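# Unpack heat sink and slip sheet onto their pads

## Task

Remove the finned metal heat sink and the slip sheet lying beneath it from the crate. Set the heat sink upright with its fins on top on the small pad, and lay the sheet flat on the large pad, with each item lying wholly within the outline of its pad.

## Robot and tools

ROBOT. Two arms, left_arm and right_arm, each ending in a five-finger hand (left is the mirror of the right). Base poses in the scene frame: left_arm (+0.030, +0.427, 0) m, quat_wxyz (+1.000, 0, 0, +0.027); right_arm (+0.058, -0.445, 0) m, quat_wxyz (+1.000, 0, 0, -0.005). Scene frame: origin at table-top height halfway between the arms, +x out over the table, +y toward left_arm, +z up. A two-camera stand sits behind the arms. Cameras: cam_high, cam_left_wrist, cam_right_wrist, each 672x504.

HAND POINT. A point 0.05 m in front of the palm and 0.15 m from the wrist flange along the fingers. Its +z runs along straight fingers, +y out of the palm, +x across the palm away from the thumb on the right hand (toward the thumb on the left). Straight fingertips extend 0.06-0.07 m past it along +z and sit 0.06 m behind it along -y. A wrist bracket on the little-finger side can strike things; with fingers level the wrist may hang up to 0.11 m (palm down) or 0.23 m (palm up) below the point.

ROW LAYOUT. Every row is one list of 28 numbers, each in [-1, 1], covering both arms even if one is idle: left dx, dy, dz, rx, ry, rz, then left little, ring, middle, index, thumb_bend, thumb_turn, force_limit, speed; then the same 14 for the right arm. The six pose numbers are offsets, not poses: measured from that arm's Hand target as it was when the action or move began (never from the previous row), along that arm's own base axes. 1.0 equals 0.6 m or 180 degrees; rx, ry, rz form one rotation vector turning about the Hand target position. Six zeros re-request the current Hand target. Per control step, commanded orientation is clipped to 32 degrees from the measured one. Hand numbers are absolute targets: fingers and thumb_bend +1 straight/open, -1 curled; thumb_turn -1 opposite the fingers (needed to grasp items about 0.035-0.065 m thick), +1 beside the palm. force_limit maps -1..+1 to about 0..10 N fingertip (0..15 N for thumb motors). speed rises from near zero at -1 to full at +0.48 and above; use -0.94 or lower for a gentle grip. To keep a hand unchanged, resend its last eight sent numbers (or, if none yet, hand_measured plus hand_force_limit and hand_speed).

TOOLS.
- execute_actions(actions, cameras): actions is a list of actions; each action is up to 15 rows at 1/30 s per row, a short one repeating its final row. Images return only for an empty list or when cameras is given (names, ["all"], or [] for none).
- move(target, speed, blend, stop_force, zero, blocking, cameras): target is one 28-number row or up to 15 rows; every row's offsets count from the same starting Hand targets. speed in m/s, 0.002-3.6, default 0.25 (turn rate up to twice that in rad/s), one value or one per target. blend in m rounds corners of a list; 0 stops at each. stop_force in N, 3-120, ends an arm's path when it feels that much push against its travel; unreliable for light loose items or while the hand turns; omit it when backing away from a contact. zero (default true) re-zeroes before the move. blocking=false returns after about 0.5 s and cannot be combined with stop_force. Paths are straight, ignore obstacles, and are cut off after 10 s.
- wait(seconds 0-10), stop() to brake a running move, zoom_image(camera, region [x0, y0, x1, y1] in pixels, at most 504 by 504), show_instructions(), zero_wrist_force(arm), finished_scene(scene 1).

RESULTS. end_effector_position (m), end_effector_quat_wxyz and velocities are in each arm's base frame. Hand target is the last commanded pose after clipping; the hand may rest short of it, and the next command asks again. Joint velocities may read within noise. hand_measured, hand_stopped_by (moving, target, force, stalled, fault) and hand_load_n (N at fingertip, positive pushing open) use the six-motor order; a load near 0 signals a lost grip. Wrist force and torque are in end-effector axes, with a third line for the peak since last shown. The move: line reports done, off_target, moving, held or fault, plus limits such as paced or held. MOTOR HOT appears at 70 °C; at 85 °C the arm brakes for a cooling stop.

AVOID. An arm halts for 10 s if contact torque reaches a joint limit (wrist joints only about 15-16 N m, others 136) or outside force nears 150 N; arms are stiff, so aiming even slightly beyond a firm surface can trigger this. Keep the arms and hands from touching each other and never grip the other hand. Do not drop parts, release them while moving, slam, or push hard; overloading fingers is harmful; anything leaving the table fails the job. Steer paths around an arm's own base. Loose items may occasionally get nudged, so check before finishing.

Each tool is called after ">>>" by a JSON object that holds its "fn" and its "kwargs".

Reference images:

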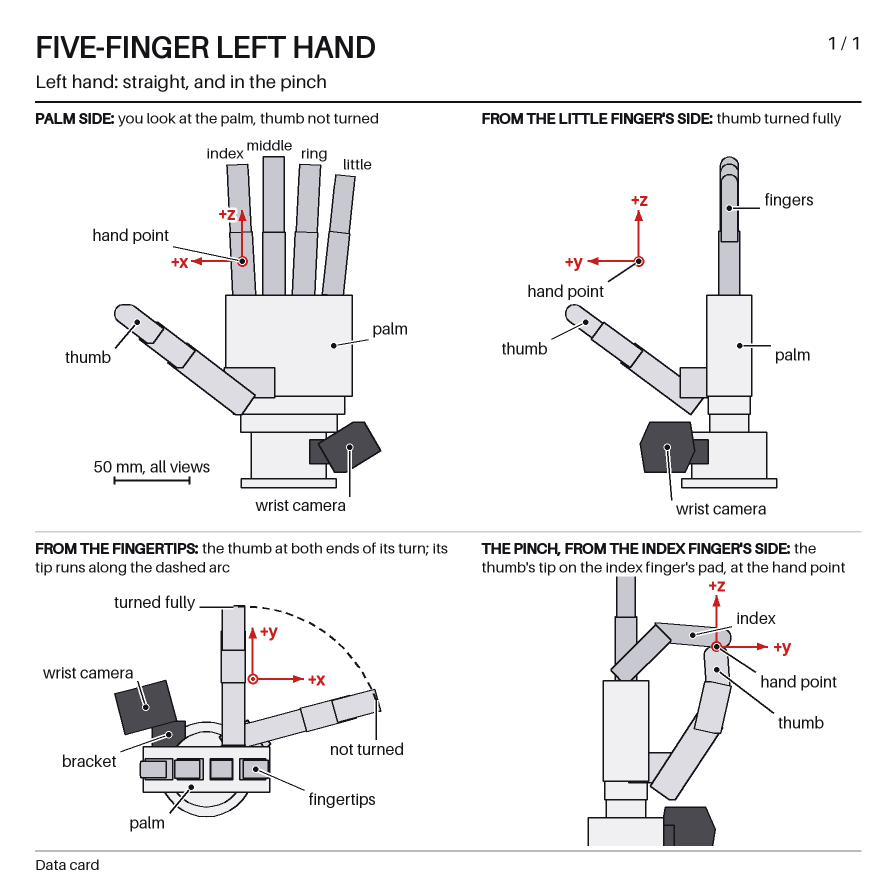

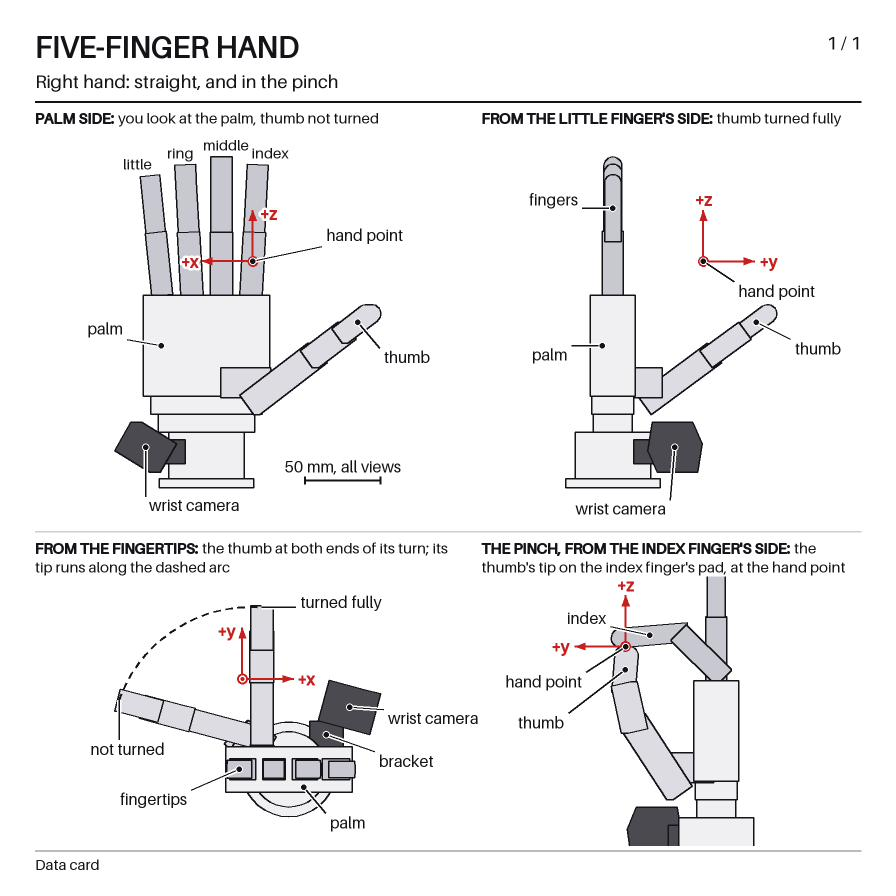

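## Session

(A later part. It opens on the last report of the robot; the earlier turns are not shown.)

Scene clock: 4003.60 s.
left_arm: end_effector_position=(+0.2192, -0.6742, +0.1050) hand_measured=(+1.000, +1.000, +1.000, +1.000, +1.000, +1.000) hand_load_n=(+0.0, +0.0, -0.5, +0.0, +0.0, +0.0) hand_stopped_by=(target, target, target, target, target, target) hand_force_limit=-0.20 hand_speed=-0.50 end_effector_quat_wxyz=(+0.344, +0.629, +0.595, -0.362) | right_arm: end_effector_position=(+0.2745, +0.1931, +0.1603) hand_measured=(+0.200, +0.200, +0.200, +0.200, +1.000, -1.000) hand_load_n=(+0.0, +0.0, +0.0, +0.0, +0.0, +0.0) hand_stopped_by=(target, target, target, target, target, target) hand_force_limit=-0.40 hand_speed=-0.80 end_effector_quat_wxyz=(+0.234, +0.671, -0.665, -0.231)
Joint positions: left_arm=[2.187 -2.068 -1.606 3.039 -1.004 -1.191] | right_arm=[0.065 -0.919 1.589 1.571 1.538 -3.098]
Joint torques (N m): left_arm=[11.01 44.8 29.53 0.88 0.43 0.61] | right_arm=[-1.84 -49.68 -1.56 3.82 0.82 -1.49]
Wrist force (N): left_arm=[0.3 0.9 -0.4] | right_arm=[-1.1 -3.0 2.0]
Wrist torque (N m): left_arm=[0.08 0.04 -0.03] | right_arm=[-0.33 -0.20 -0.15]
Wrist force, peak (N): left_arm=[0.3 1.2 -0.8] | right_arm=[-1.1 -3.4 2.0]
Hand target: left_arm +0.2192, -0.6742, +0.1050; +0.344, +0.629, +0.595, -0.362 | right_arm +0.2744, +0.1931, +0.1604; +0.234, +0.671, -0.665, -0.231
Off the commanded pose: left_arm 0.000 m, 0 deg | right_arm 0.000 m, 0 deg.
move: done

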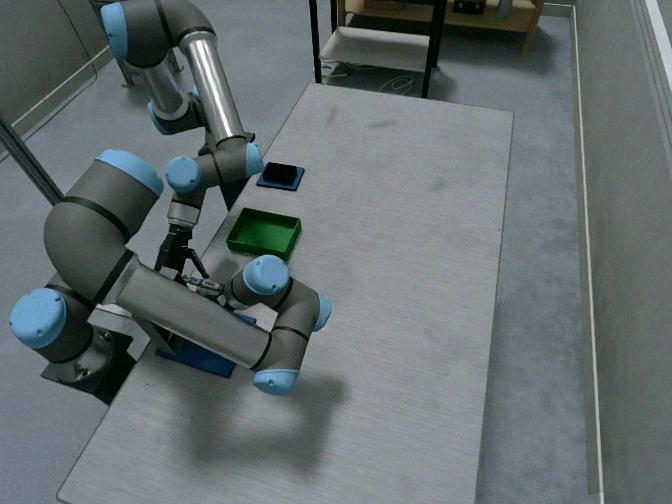

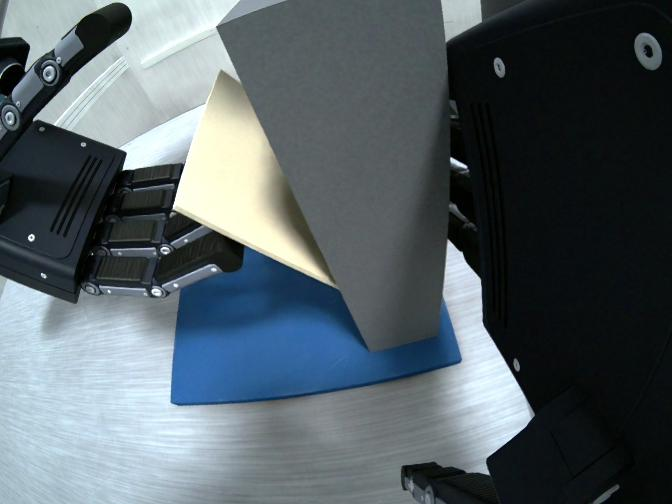

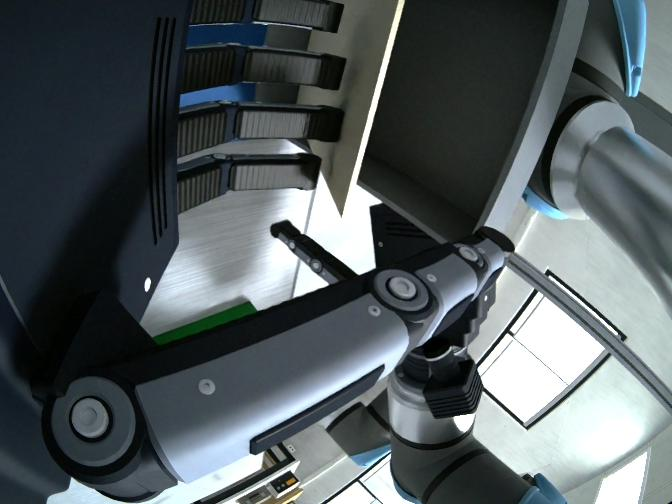

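>>> {"fn": "move", "kwargs": {"target": [[0,0,0,0,0,0,1,1,1,1,1,1,-0.2,-0.5,0.0165,0,-0.0077,0,0,0,0.4,0.4,0.4,0.4,1,-1,-0.4,-0.96],[0,0,0,0,0,0,1,1,1,1,1,1,-0.2,-0.5,0.0317,0,-0.0168,0,0,0,0.4,0.4,0.4,0.4,1,-1,-0.4,-0.96],[0,0,0,0,0,0,1,1,1,1,1,1,-0.2,-0.5,0.0458,0,-0.0273,0,0,0,0.4,0.4,0.4,0.4,1,-1,-0.4,-0.96],[0,0,0,0,0,0,1,1,1,1,1,1,-0.2,-0.5,0.0583,0,-0.0388,0,0,0,0.4,0.4,0.4,0.4,1,-1,-0.4,-0.96],[0,0,0,0,0,0,1,1,1,1,1,1,-0.2,-0.5,0.0788,0,-0.0655,0,0,0,0.4,0.4,0.4,0.4,1,-1,-0.4,-0.96]], "speed": 0.03, "blend": 0.005, "cameras": ["cam_left_wrist","cam_high","cam_right_wrist"]}}

>>> {"fn": "zoom_image", "kwargs": {"camera": "cam_right_wrist", "region": [160, 0, 440, 280]}}

>>> {"fn": "zoom_image", "kwargs": {"camera": "cam_high", "region": [130, 290, 260, 390]}}

Scene clock: 4024.43 s.
left_arm: end_effector_position=(+0.2192, -0.6742, +0.1050) hand_measured=(+1.000, +1.000, +1.000, +1.000, +1.000, +1.000) hand_load_n=(+0.0, -0.5, +0.0, +0.0, +0.0, +0.0) hand_stopped_by=(target, target, target, target, target, target) hand_force_limit=-0.20 hand_speed=-0.50 end_effector_quat_wxyz=(+0.344, +0.629, +0.595, -0.362) | right_arm: end_effector_position=(+0.3218, +0.1931, +0.1210) hand_measured=(+0.400, +0.400, +0.400, +0.400, +1.000, -1.000) hand_load_n=(+0.0, +0.0, +0.5, +0.0, +0.0, +0.0) hand_stopped_by=(target, target, target, target, target, target) hand_force_limit=-0.40 hand_speed=-0.96 end_effector_quat_wxyz=(+0.234, +0.671, -0.665, -0.231)
Joint positions: left_arm=[2.187 -2.068 -1.606 3.039 -1.004 -1.191] | right_arm=[0.059 -0.776 1.442 1.575 1.541 -3.102]
Joint torques (N m): left_arm=[11.54 44.4 29.58 0.87 0.48 0.72] | right_arm=[-3.93 -53.82 -3.44 2.28 0.97 -1.56]
Wrist force (N): left_arm=[0.1 0.8 -0.8] | right_arm=[-1.1 -2.9 2.2]
Wrist torque (N m): left_arm=[0.09 0.06 -0.04] | right_arm=[-0.33 -0.19 -0.15]
Wrist force, peak (N): left_arm=[0.3 1.2 -0.7] | right_arm=[-1.3 -3.1 2.4]
Hand target: left_arm +0.2192, -0.6742, +0.1050; +0.344, +0.629, +0.595, -0.362 | right_arm +0.3217, +0.1931, +0.1211; +0.234, +0.671, -0.665, -0.231
Off the commanded pose: left_arm 0.000 m, 0 deg | right_arm 0.000 m, 0 deg.
move: done

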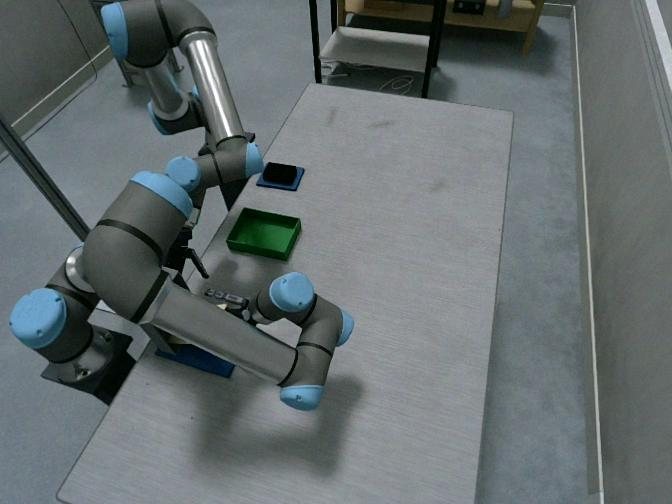

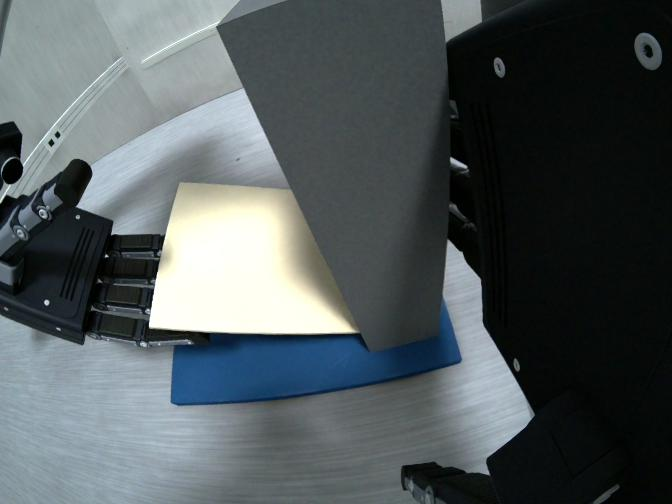

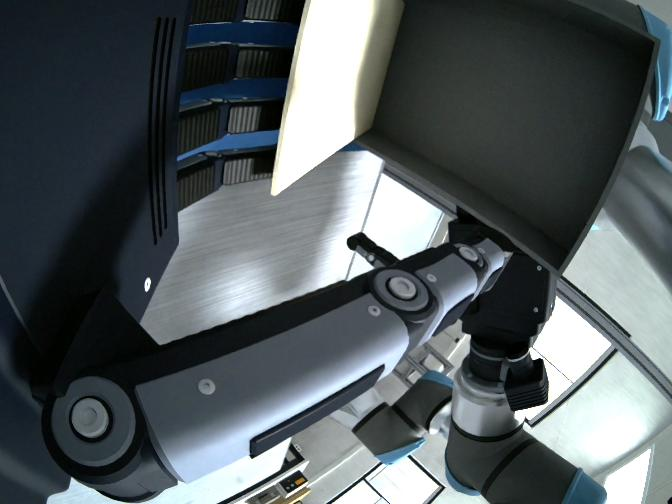

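Scaled by 1.800 from the camera's 672x504 image, which has a finer 960x720 frame.

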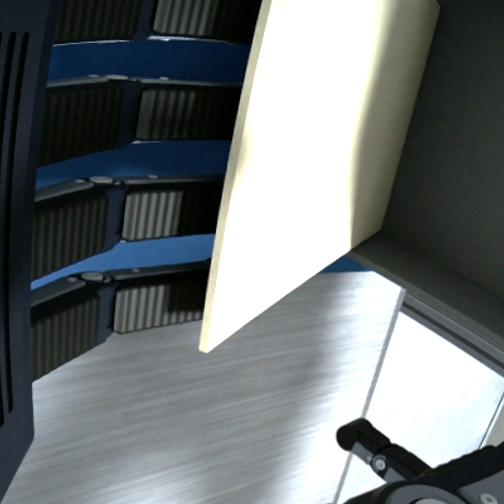

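Scaled by 3.877.

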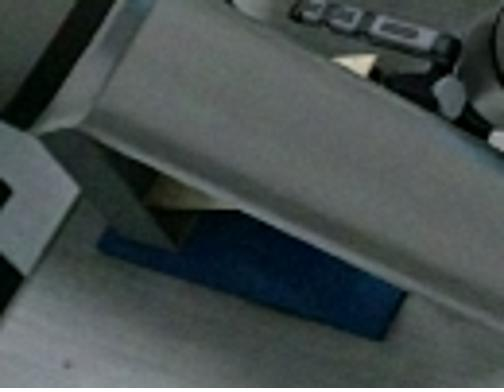

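>>> {"fn": "move", "kwargs": {"target": [[0,0,0,0,0,0,1,1,1,1,1,1,-0.2,-0.5,0.0085,0,-0.0187,0,0,0,0.4,0.4,0.4,0.4,1,-1,-0.4,-0.96],[0,0,0,0,0,0,1,1,1,1,1,1,-0.2,-0.5,0.0152,0,-0.0378,0,0,0,0.4,0.4,0.4,0.4,1,-1,-0.4,-0.96],[0,0,0,0,0,0,1,1,1,1,1,1,-0.2,-0.5,0.0202,0,-0.0577,0,0,0,0.4,0.4,0.4,0.4,1,-1,-0.4,-0.96],[0,0,0,0,0,0,1,1,1,1,1,1,-0.2,-0.5,0.0235,0,-0.0778,0,0,0,0.4,0.4,0.4,0.4,1,-1,-0.4,-0.96]], "speed": 0.03, "blend": 0.005, "cameras": ["cam_left_wrist","cam_high","cam_right_wrist"]}}

>>> {"fn": "zoom_image", "kwargs": {"camera": "cam_left_wrist", "region": [80, 150, 500, 450]}}

Scene clock: 4041.70 s.
left_arm: end_effector_position=(+0.2192, -0.6742, +0.1050) hand_measured=(+1.000, +1.000, +1.000, +1.000, +1.000, +1.000) hand_load_n=(+0.0, +0.0, +0.0, +0.0, +0.0, +0.0) hand_stopped_by=(target, target, target, target, target, target) hand_force_limit=-0.20 hand_speed=-0.50 end_effector_quat_wxyz=(+0.344, +0.629, +0.595, -0.362) | right_arm: end_effector_position=(+0.3359, +0.1931, +0.0742) hand_measured=(+0.400, +0.400, +0.400, +0.400, +1.000, -1.000) hand_load_n=(+0.0, +0.5, +0.5, +0.0, +0.0, +0.0) hand_stopped_by=(target, target, target, target, target, target) hand_force_limit=-0.40 hand_speed=-0.96 end_effector_quat_wxyz=(+0.234, +0.671, -0.665, -0.231)
Joint positions: left_arm=[2.187 -2.068 -1.606 3.039 -1.004 -1.191] | right_arm=[0.057 -0.679 1.399 1.521 1.542 -3.103]
Joint torques (N m): left_arm=[11.7 44.09 29.77 0.67 0.65 0.9] | right_arm=[-5.25 -54.45 -14.76 4.07 1.05 -1.92]
Wrist force (N): left_arm=[0.0 0.7 -0.8] | right_arm=[-1.4 -2.8 2.0]
Wrist torque (N m): left_arm=[0.08 0.07 -0.04] | right_arm=[-0.34 -0.15 -0.16]
Wrist force, peak (N): left_arm=[0.5 1.0 -0.9] | right_arm=[-1.3 -3.1 2.3]
Hand target: left_arm +0.2192, -0.6742, +0.1050; +0.344, +0.629, +0.595, -0.362 | right_arm +0.3358, +0.1931, +0.0744; +0.234, +0.671, -0.665, -0.231
Off the commanded pose: left_arm 0.000 m, 0 deg | right_arm 0.000 m, 0 deg.
move: done

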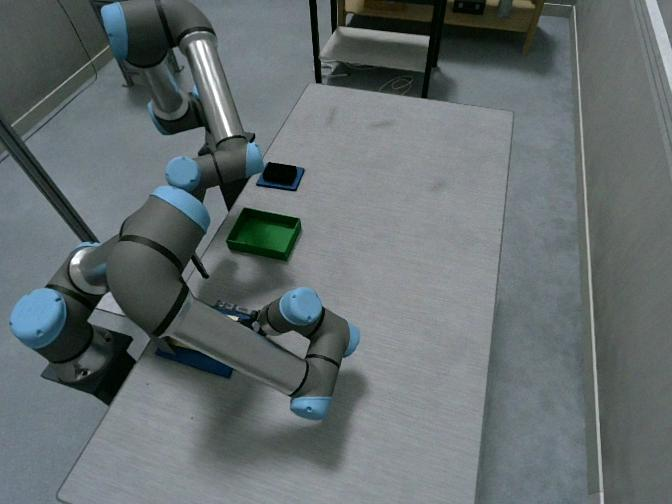

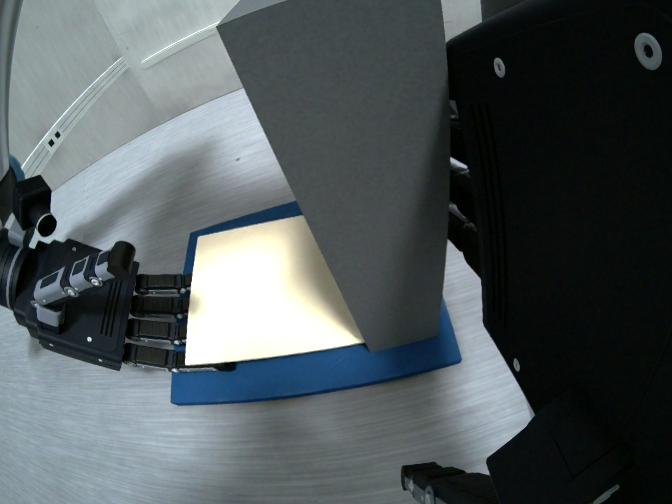

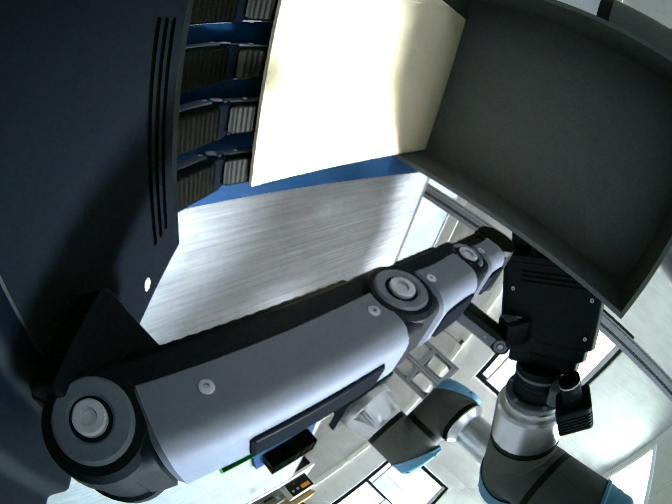

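Scaled by 1.200 from the camera's 672x504 image, which has a finer 960x720 frame.

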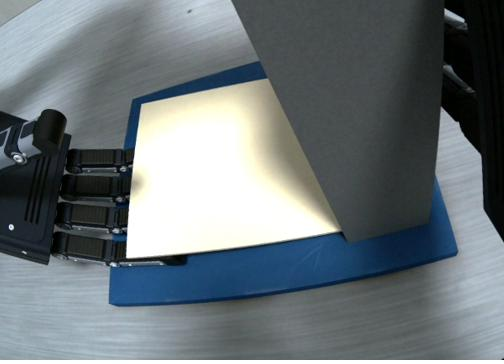

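>>> {"fn": "move", "kwargs": {"target": [0,0,0,0,0,0,1,1,1,1,1,1,-0.2,-0.5,0.0013,0,-0.0233,0,0,0,0.4,0.4,0.4,0.4,1,-1,-0.4,-0.96], "speed": 0.02, "stop_force": 4, "cameras": ["cam_left_wrist","cam_right_wrist"]}}

>>> {"fn": "zoom_image", "kwargs": {"camera": "cam_left_wrist", "region": [80, 150, 500, 450]}}

Scene clock: 4057.67 s.
left_arm: end_effector_position=(+0.2192, -0.6742, +0.1050) hand_measured=(+1.000, +1.000, +1.000, +1.000, +1.000, +1.000) hand_load_n=(+0.0, +0.0, +0.0, +0.0, +0.5, +0.0) hand_stopped_by=(target, target, target, target, target, target) hand_force_limit=-0.20 hand_speed=-0.50 end_effector_quat_wxyz=(+0.344, +0.629, +0.595, -0.362) | right_arm: end_effector_position=(+0.3363, +0.1932, +0.0657) hand_measured=(+0.400, +0.400, +0.400, +0.400, +1.000, -1.000) hand_load_n=(+0.0, -0.5, -4.0, -1.0, -0.5, +0.0) hand_stopped_by=(target, target, target, target, target, target) hand_force_limit=-0.40 hand_speed=-0.96 end_effector_quat_wxyz=(+0.234, +0.671, -0.665, -0.231)
Joint positions: left_arm=[2.187 -2.068 -1.606 3.039 -1.004 -1.191] | right_arm=[0.057 -0.665 1.398 1.508 1.542 -3.103]
Joint torques (N m): left_arm=[11.34 43.98 29.53 0.74 0.76 1.05] | right_arm=[-3.19 -53.89 -2.47 2.98 0.82 -1.45]
Wrist force (N): left_arm=[0.4 0.5 -0.4] | right_arm=[-1.2 -0.4 -1.2]
Wrist torque (N m): left_arm=[0.03 0.02 -0.01] | right_arm=[-0.32 -0.12 -0.10]
Wrist force, peak (N): left_arm=[0.1 1.4 -0.5] | right_arm=[-1.5 3.9 -7.9]
Hand target: left_arm +0.2192, -0.6742, +0.1050; +0.344, +0.629, +0.595, -0.362 | right_arm +0.3363, +0.1932, +0.0657; +0.234, +0.671, -0.665, -0.231 (not the last commanded pose)
Off the commanded pose: left_arm 0.000 m, 0 deg | right_arm 0.005 m, 0 deg.
move: contact (right_arm)
Images, in order (width x height): cam_left_wrist 672x504, cam_right_wrist 672x504.

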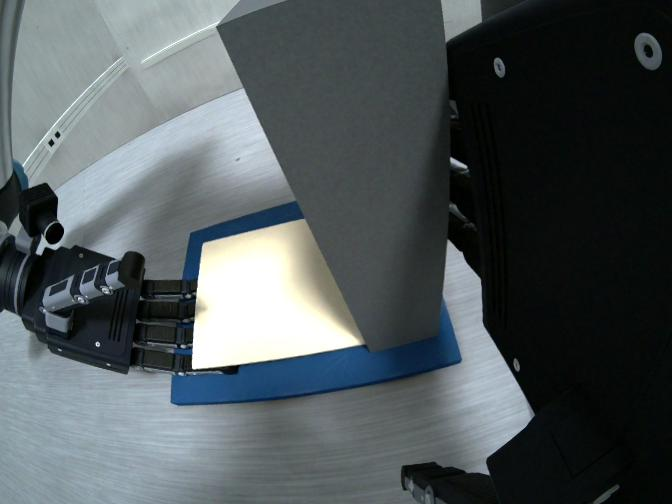

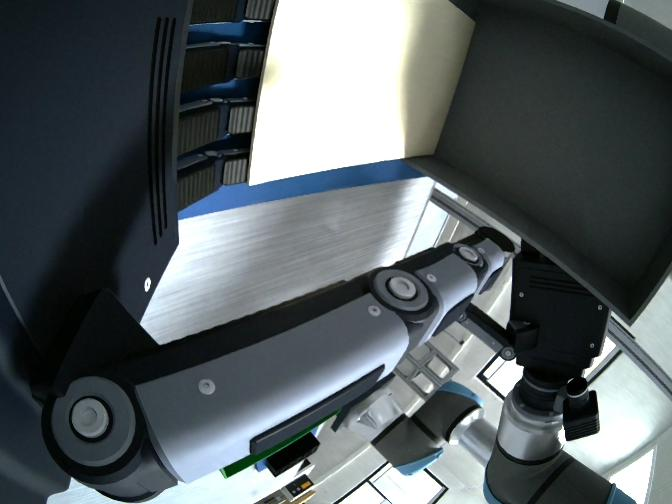

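Scaled by 1.200 from the camera's 672x504 image, which has a finer 960x720 frame.

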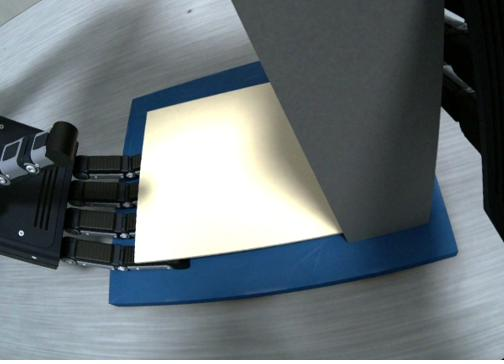

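>>> {"fn": "move", "kwargs": {"target": [[0,0,0,0,0,0,1,1,1,1,1,1,-0.2,-0.5,0,0,0.006,0,0,0,0.4,0.4,0.4,0.4,1,-1,-0.4,-0.96],[0,0,0,0,0,0,1,1,1,1,1,1,-0.2,-0.5,0.03,0,0.006,0,0,0,0.4,0.4,0.4,0.4,1,-1,-0.4,-0.96]], "speed": 0.03, "cameras": ["cam_left_wrist","cam_right_wrist"]}}

>>> {"fn": "zoom_image", "kwargs": {"camera": "cam_left_wrist", "region": [80, 150, 500, 450]}}

Scene clock: 4190.27 s.
left_arm: end_effector_position=(+0.2192, -0.6742, +0.1050) hand_measured=(+1.000, +1.000, +1.000, +1.000, +1.000, +1.000) hand_load_n=(+0.0, +0.0, +0.0, +0.0, +0.0, +0.0) hand_stopped_by=(target, target, target, target, target, target) hand_force_limit=-0.20 hand_speed=-0.50 end_effector_quat_wxyz=(+0.344, +0.629, +0.595, -0.362) | right_arm: end_effector_position=(+0.3543, +0.1931, +0.0693) hand_measured=(+0.400, +0.400, +0.400, +0.400, +1.000, -1.000) hand_load_n=(+0.0, +0.0, +0.0, +0.0, +0.0, +0.5) hand_stopped_by=(target, target, target, target, target, target) hand_force_limit=-0.40 hand_speed=-0.96 end_effector_quat_wxyz=(+0.234, +0.671, -0.665, -0.231) end_effector_velocity=(-0.001, +0.000, +0.000) end_effector_angular_velocity=(+0.000, -0.001, +0.000)
Joint positions: left_arm=[2.187 -2.068 -1.606 3.039 -1.004 -1.191] | right_arm=[0.056 -0.638 1.329 1.551 1.543 -3.105]
Joint velocities: left_arm=[within noise] | right_arm=[-0.001 -0.002 0.006 -0.004 0 -0.001]
Joint torques (N m): left_arm=[11.63 43.12 29.21 0.71 1.04 1.27] | right_arm=[-2 -57.34 -2.98 0.36 0.95 -1.54]
Wrist force (N): left_arm=[0.5 0.6 -0.9] | right_arm=[-1.4 -2.5 2.2]
Wrist torque (N m): left_arm=[0.07 0.00 -0.01] | right_arm=[-0.29 -0.13 -0.15]
Wrist force, peak (N): left_arm=[0.5 1.0 -0.9] | right_arm=[-1.4 -2.8 2.5]
Hand target: left_arm +0.2192, -0.6742, +0.1050; +0.344, +0.629, +0.595, -0.362 | right_arm +0.3543, +0.1932, +0.0693; +0.234, +0.671, -0.665, -0.231
Off the commanded pose: left_arm 0.000 m, 0 deg | right_arm 0.000 m, 0 deg.
move: done
Images, in order (width x height): cam_left_wrist 672x504, cam_right_wrist 672x504.

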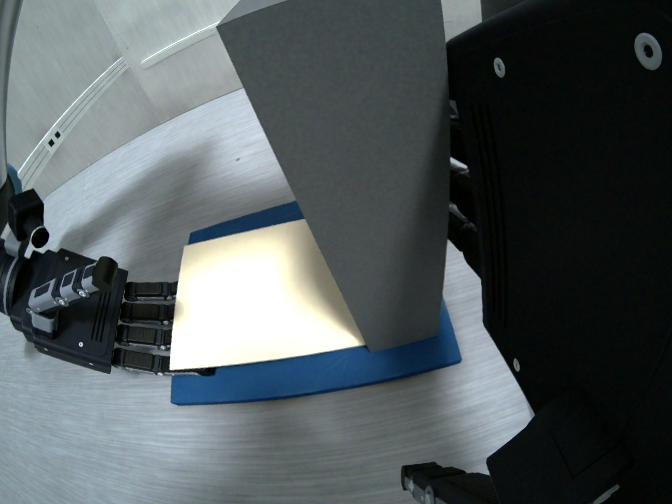

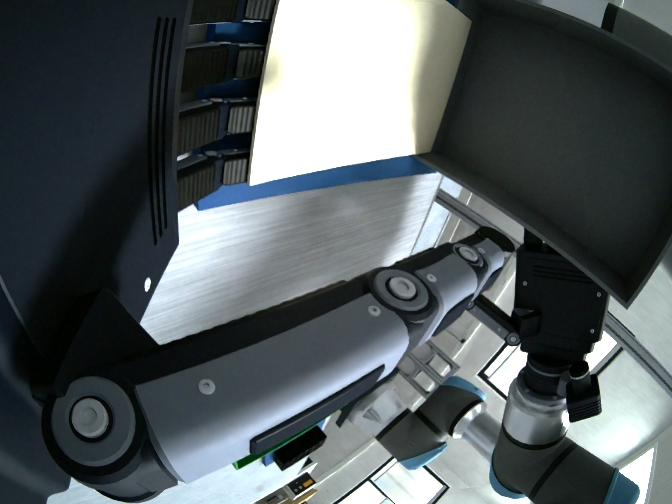

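Scaled by 1.200 from the camera's 672x504 image, which has a finer 960x720 frame.

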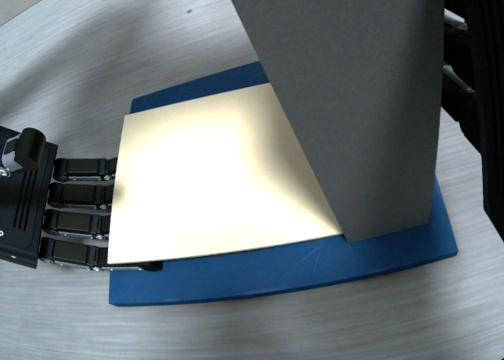

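>>> {"fn": "move", "kwargs": {"target": [0,0,0,0,0,0,1,1,1,1,1,1,-0.2,-0.5,0.058,0,0,0,0,0,0.4,0.4,0.4,0.4,1,-1,-0.4,-0.96], "speed": 0.03, "cameras": ["cam_left_wrist","cam_right_wrist"]}}

>>> {"fn": "zoom_image", "kwargs": {"camera": "cam_left_wrist", "region": [80, 150, 500, 450]}}

Scene clock: 4197.77 s.
left_arm: end_effector_position=(+0.2192, -0.6742, +0.1050) hand_measured=(+1.000, +1.000, +1.000, +1.000, +1.000, +1.000) hand_load_n=(+0.0, +0.0, +0.0, +0.0, +0.0, +0.0) hand_stopped_by=(target, target, target, target, target, target) hand_force_limit=-0.20 hand_speed=-0.50 end_effector_quat_wxyz=(+0.344, +0.629, +0.595, -0.362) | right_arm: end_effector_position=(+0.3891, +0.1931, +0.0693) hand_measured=(+0.400, +0.400, +0.400, +0.400, +1.000, -1.000) hand_load_n=(+0.0, +0.5, +0.0, +0.0, +0.0, +0.0) hand_stopped_by=(target, target, target, target, target, target) hand_force_limit=-0.40 hand_speed=-0.96 end_effector_quat_wxyz=(+0.234, +0.671, -0.665, -0.231) end_effector_velocity=(-0.001, +0.000, -0.001) end_effector_angular_velocity=(+0.000, +0.000, +0.000)
Joint positions: left_arm=[2.187 -2.068 -1.606 3.039 -1.004 -1.191] | right_arm=[0.052 -0.571 1.186 1.627 1.545 -3.107]
Joint velocities: left_arm=[within noise] | right_arm=[0 -0.002 0.006 -0.004 0 0]
Joint torques (N m): left_arm=[10.99 43.27 29.78 0.53 1.03 1.27] | right_arm=[-2.09 -60.99 -4.99 0.38 0.92 -1.63]
Wrist force (N): left_arm=[0.4 1.0 -0.9] | right_arm=[-1.7 -2.3 2.0]
Wrist torque (N m): left_arm=[0.13 0.01 -0.03] | right_arm=[-0.25 -0.06 -0.15]
Wrist force, peak (N): left_arm=[0.3 1.1 -0.8] | right_arm=[-1.8 -2.7 2.3]
Hand target: left_arm +0.2192, -0.6742, +0.1050; +0.344, +0.629, +0.595, -0.362 | right_arm +0.3891, +0.1932, +0.0693; +0.234, +0.671, -0.665, -0.231
Off the commanded pose: left_arm 0.000 m, 0 deg | right_arm 0.000 m, 0 deg.
move: done
Images, in order (width x height): cam_left_wrist 672x504, cam_right_wrist 672x504.

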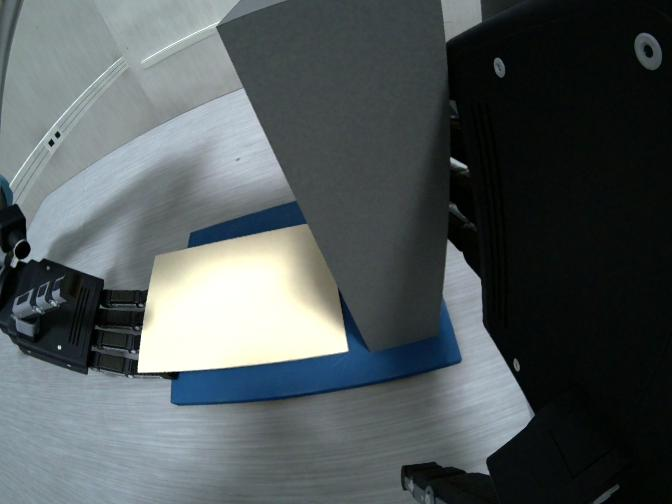

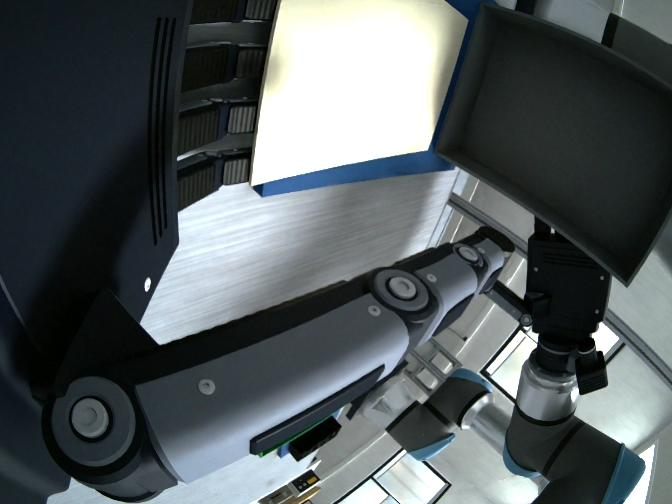

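Scaled by 1.200 from the camera's 672x504 image, which has a finer 960x720 frame.

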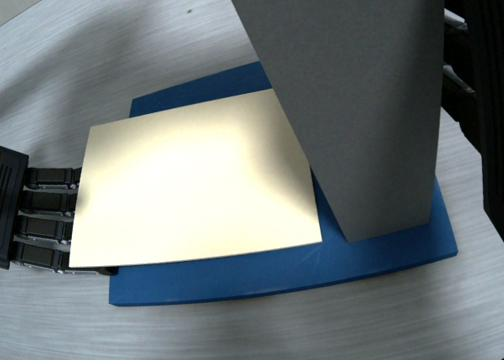

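>>> {"fn": "move", "kwargs": {"target": [0,0,0,0,0,0,1,1,1,1,1,1,-0.2,-0.5,-0.0003,0,0.0238,0,0,0,0.7,0.7,0.7,0.7,1,-1,-0.4,-0.89], "speed": 0.0143, "cameras": ["cam_left_wrist","cam_right_wrist"]}}

>>> {"fn": "zoom_image", "kwargs": {"camera": "cam_left_wrist", "region": [80, 150, 500, 450]}}

Scene clock: 4461.93 s.
left_arm: end_effector_position=(+0.2192, -0.6742, +0.1050) hand_measured=(+1.000, +1.000, +1.000, +1.000, +1.000, +1.000) hand_load_n=(+0.0, +0.0, +0.0, +0.0, +0.0, +0.0) hand_stopped_by=(target, target, target, target, target, target) hand_force_limit=-0.20 hand_speed=-0.50 end_effector_quat_wxyz=(+0.344, +0.629, +0.595, -0.362) | right_arm: end_effector_position=(+0.3889, +0.1932, +0.0837) hand_measured=(+0.700, +0.700, +0.698, +0.700, +1.000, -1.000) hand_load_n=(+0.0, +0.0, -12.0, +0.0, +0.0, +0.0) hand_stopped_by=(target, target, target, target, target, target) hand_force_limit=-0.40 hand_speed=-0.89 end_effector_quat_wxyz=(+0.234, +0.671, -0.665, -0.231)
Joint positions: left_arm=[2.187 -2.068 -1.606 3.039 -1.004 -1.191] | right_arm=[0.052 -0.592 1.186 1.648 1.545 -3.107]
Joint torques (N m): left_arm=[12.1 43.15 29.93 0.72 1.1 1.16] | right_arm=[6.29 -43.98 -26.09 -1.09 -1.22 1.84]
Wrist force (N): left_arm=[0.2 1.0 -0.7] | right_arm=[-1.5 5.5 -2.0]
Wrist torque (N m): left_arm=[0.12 0.05 -0.04] | right_arm=[-0.38 0.05 0.05]
Wrist force, peak (N): left_arm=[0.4 1.2 -1.1] | right_arm=[-1.8 7.6 -2.9]
Hand target: left_arm +0.2192, -0.6742, +0.1050; +0.344, +0.629, +0.595, -0.362 | right_arm +0.3889, +0.1932, +0.0835; +0.234, +0.671, -0.665, -0.231
Off the commanded pose: left_arm 0.000 m, 0 deg | right_arm 0.000 m, 0 deg.
move: done
Images, in order (width x height): cam_left_wrist 672x504, cam_right_wrist 672x504.

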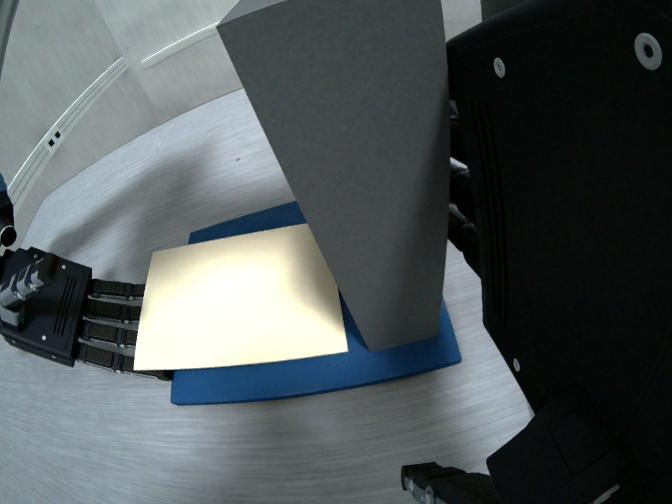

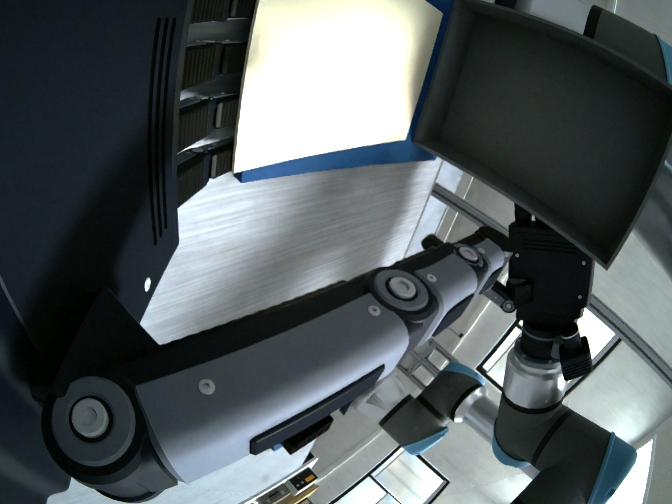

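Scaled by 1.200 from the camera's 672x504 image, which has a finer 960x720 frame.

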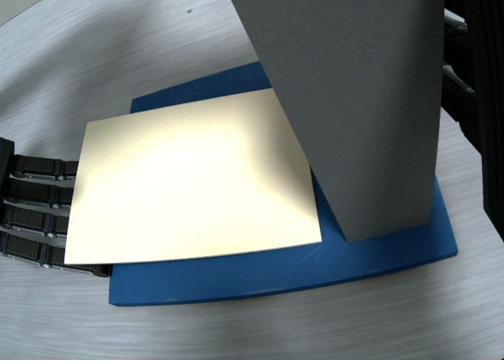

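>>> {"fn": "move", "kwargs": {"target": [0,0,0,0,0,0,1,1,1,1,1,1,-0.2,-0.5,0.004,0,0.012,0,0,0,0.7,0.7,0.7,0.7,1,-1,-0.4,-0.89], "speed": 0.03, "cameras": ["cam_left_wrist"]}}

Scene clock: 4468.73 s.
left_arm: end_effector_position=(+0.2192, -0.6742, +0.1050) hand_measured=(+1.000, +1.000, +1.000, +1.000, +1.000, +1.000) hand_load_n=(+0.0, +0.5, +0.0, +0.0, +0.0, +0.0) hand_stopped_by=(target, target, target, target, target, target) hand_force_limit=-0.20 hand_speed=-0.50 end_effector_quat_wxyz=(+0.344, +0.629, +0.595, -0.362) | right_arm: end_effector_position=(+0.3913, +0.1932, +0.0909) hand_measured=(+0.700, +0.700, +0.698, +0.700, +1.000, -1.000) hand_load_n=(+0.0, +0.0, +0.5, +0.0, +0.0, +0.0) hand_stopped_by=(target, target, target, target, target, target) hand_force_limit=-0.40 hand_speed=-0.89 end_effector_quat_wxyz=(+0.234, +0.671, -0.665, -0.231)
Joint positions: left_arm=[2.187 -2.068 -1.606 3.039 -1.004 -1.191] | right_arm=[0.052 -0.597 1.174 1.664 1.545 -3.108]
Joint torques (N m): left_arm=[11.34 43.12 29.43 0.73 1.11 1.18] | right_arm=[-6.16 -51.61 -10.51 0.82 1.12 -1.88]
Wrist force (N): left_arm=[0.2 0.8 -0.8] | right_arm=[-1.6 -2.6 1.8]
Wrist torque (N m): left_arm=[0.09 0.05 -0.03] | right_arm=[-0.28 -0.06 -0.13]
Wrist force, peak (N): left_arm=[0.4 1.2 -0.8] | right_arm=[-1.5 5.9 -2.5]
Hand target: left_arm +0.2192, -0.6742, +0.1050; +0.344, +0.629, +0.595, -0.362 | right_arm +0.3913, +0.1932, +0.0907; +0.234, +0.671, -0.665, -0.231
Off the commanded pose: left_arm 0.000 m, 0 deg | right_arm 0.000 m, 0 deg.
move: done
Images, in order (width x height): cam_left_wrist 672x504.

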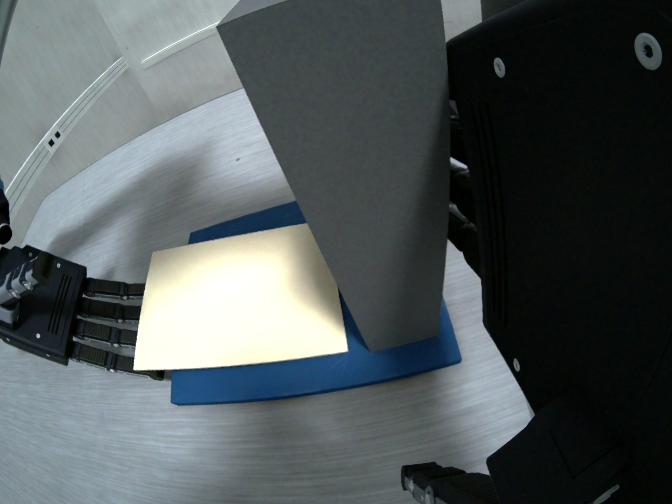

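>>> {"fn": "move", "kwargs": {"target": [0,0,0,0,0,0,1,1,1,1,1,1,-0.2,-0.5,-0.0167,0,0.0255,0,0,0,1,1,1,1,1,-1,-0.4,-0.9], "speed": 0.0143, "cameras": ["cam_left_wrist","cam_right_wrist"]}}

>>> {"fn": "zoom_image", "kwargs": {"camera": "cam_left_wrist", "region": [80, 150, 500, 450]}}

Scene clock: 4482.53 s.
left_arm: end_effector_position=(+0.2192, -0.6742, +0.1050) hand_measured=(+1.000, +1.000, +1.000, +1.000, +1.000, +1.000) hand_load_n=(+0.0, +0.0, +0.0, +0.0, +0.0, +0.0) hand_stopped_by=(target, target, target, target, target, target) hand_force_limit=-0.20 hand_speed=-0.50 end_effector_quat_wxyz=(+0.344, +0.629, +0.595, -0.362) | right_arm: end_effector_position=(+0.3812, +0.1932, +0.1061) hand_measured=(+1.000, +1.000, +1.000, +1.000, +1.000, -1.000) hand_load_n=(+0.0, +0.0, +0.0, +0.0, +0.0, +0.0) hand_stopped_by=(target, target, target, target, target, target) hand_force_limit=-0.40 hand_speed=-0.90 end_effector_quat_wxyz=(+0.234, +0.671, -0.665, -0.231)
Joint positions: left_arm=[2.187 -2.068 -1.606 3.039 -1.004 -1.191] | right_arm=[0.053 -0.639 1.214 1.666 1.545 -3.107]
Joint torques (N m): left_arm=[12.3 43.12 29.71 0.53 1.28 1.18] | right_arm=[7.18 -42.47 -21.56 4.22 -1.06 1.81]
Wrist force (N): left_arm=[0.1 0.9 -0.8] | right_arm=[-1.5 -2.6 1.9]
Wrist torque (N m): left_arm=[0.11 0.05 -0.04] | right_arm=[-0.29 -0.07 -0.13]
Wrist force, peak (N): left_arm=[0.4 1.2 -0.9] | right_arm=[-1.8 -2.9 2.1]
Hand target: left_arm +0.2192, -0.6742, +0.1050; +0.344, +0.629, +0.595, -0.362 | right_arm +0.3813, +0.1932, +0.1060; +0.234, +0.671, -0.665, -0.231
Off the commanded pose: left_arm 0.000 m, 0 deg | right_arm 0.000 m, 0 deg.
move: done
Images, in order (width x height): cam_left_wrist 672x504, cam_right_wrist 672x504.

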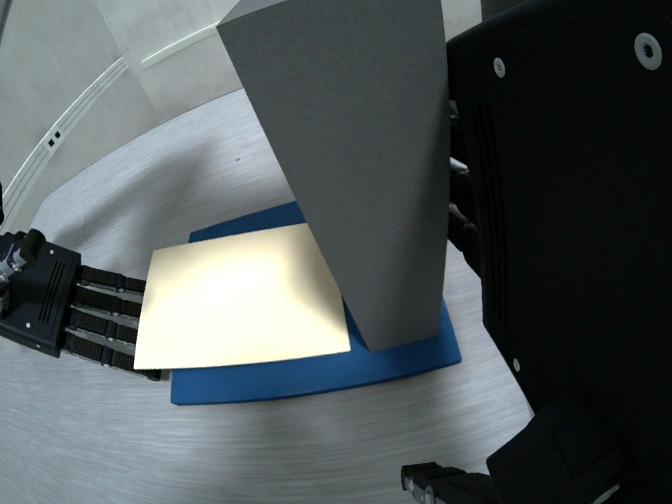

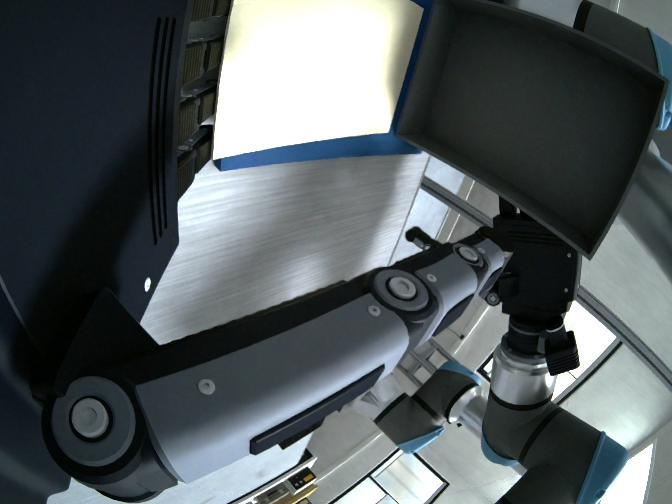

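Scaled by 1.200 from the camera's 672x504 image, which has a finer 960x720 frame.

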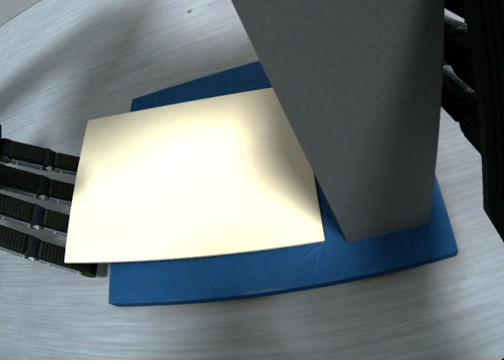

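>>> {"fn": "move", "kwargs": {"target": [0,0,0,0,0,0,1,1,1,1,1,1,-0.2,-0.5,0.025,0,0,0,0,0,1,1,1,1,1,-1,-0.4,-0.9], "speed": 0.015, "cameras": ["cam_left_wrist","cam_right_wrist"]}}

>>> {"fn": "zoom_image", "kwargs": {"camera": "cam_left_wrist", "region": [80, 150, 500, 450]}}

Scene clock: 4491.83 s.
left_arm: end_effector_position=(+0.2192, -0.6742, +0.1050) hand_measured=(+1.000, +1.000, +1.000, +1.000, +1.000, +1.000) hand_load_n=(+0.0, +0.0, +0.0, +0.0, +0.0, +0.0) hand_stopped_by=(target, target, target, target, target, target) hand_force_limit=-0.20 hand_speed=-0.50 end_effector_quat_wxyz=(+0.344, +0.629, +0.595, -0.362) | right_arm: end_effector_position=(+0.3963, +0.1931, +0.1061) hand_measured=(+1.000, +1.000, +1.000, +1.000, +1.000, -1.000) hand_load_n=(+0.0, +0.0, +0.0, +0.0, +0.0, +0.0) hand_stopped_by=(target, target, target, target, target, target) hand_force_limit=-0.40 hand_speed=-0.90 end_effector_quat_wxyz=(+0.234, +0.671, -0.665, -0.231)
Joint positions: left_arm=[2.187 -2.068 -1.606 3.039 -1.004 -1.191] | right_arm=[0.052 -0.607 1.149 1.7 1.546 -3.108]
Joint torques (N m): left_arm=[11.74 42.39 29.75 0.57 1.58 1.23] | right_arm=[-4.58 -59.55 -3.55 0.66 1.04 -1.86]
Wrist force (N): left_arm=[0.3 1.2 -0.4] | right_arm=[-1.6 -2.7 1.9]
Wrist torque (N m): left_arm=[0.13 0.04 -0.03] | right_arm=[-0.37 -0.07 -0.13]
Wrist force, peak (N): left_arm=[0.1 1.1 -1.1] | right_arm=[-1.7 -2.8 2.2]
Hand target: left_arm +0.2192, -0.6742, +0.1050; +0.344, +0.629, +0.595, -0.362 | right_arm +0.3963, +0.1932, +0.1060; +0.234, +0.671, -0.665, -0.231
Off the commanded pose: left_arm 0.000 m, 0 deg | right_arm 0.000 m, 0 deg.
move: done
Images, in order (width x height): cam_left_wrist 672x504, cam_right_wrist 672x504.

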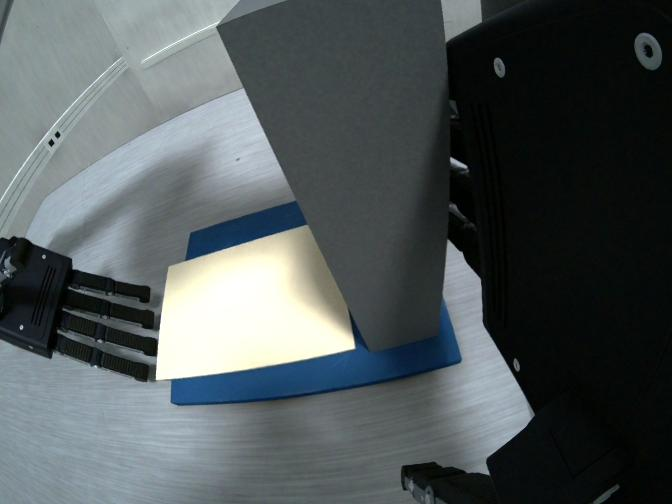

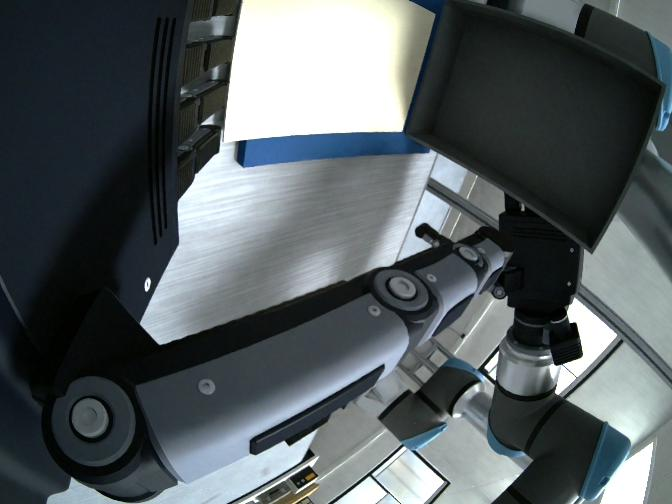

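Scaled by 1.200 from the camera's 672x504 image, which has a finer 960x720 frame.

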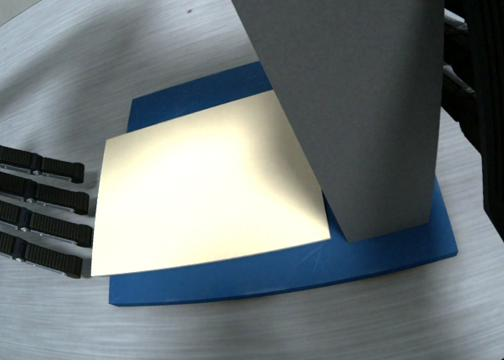

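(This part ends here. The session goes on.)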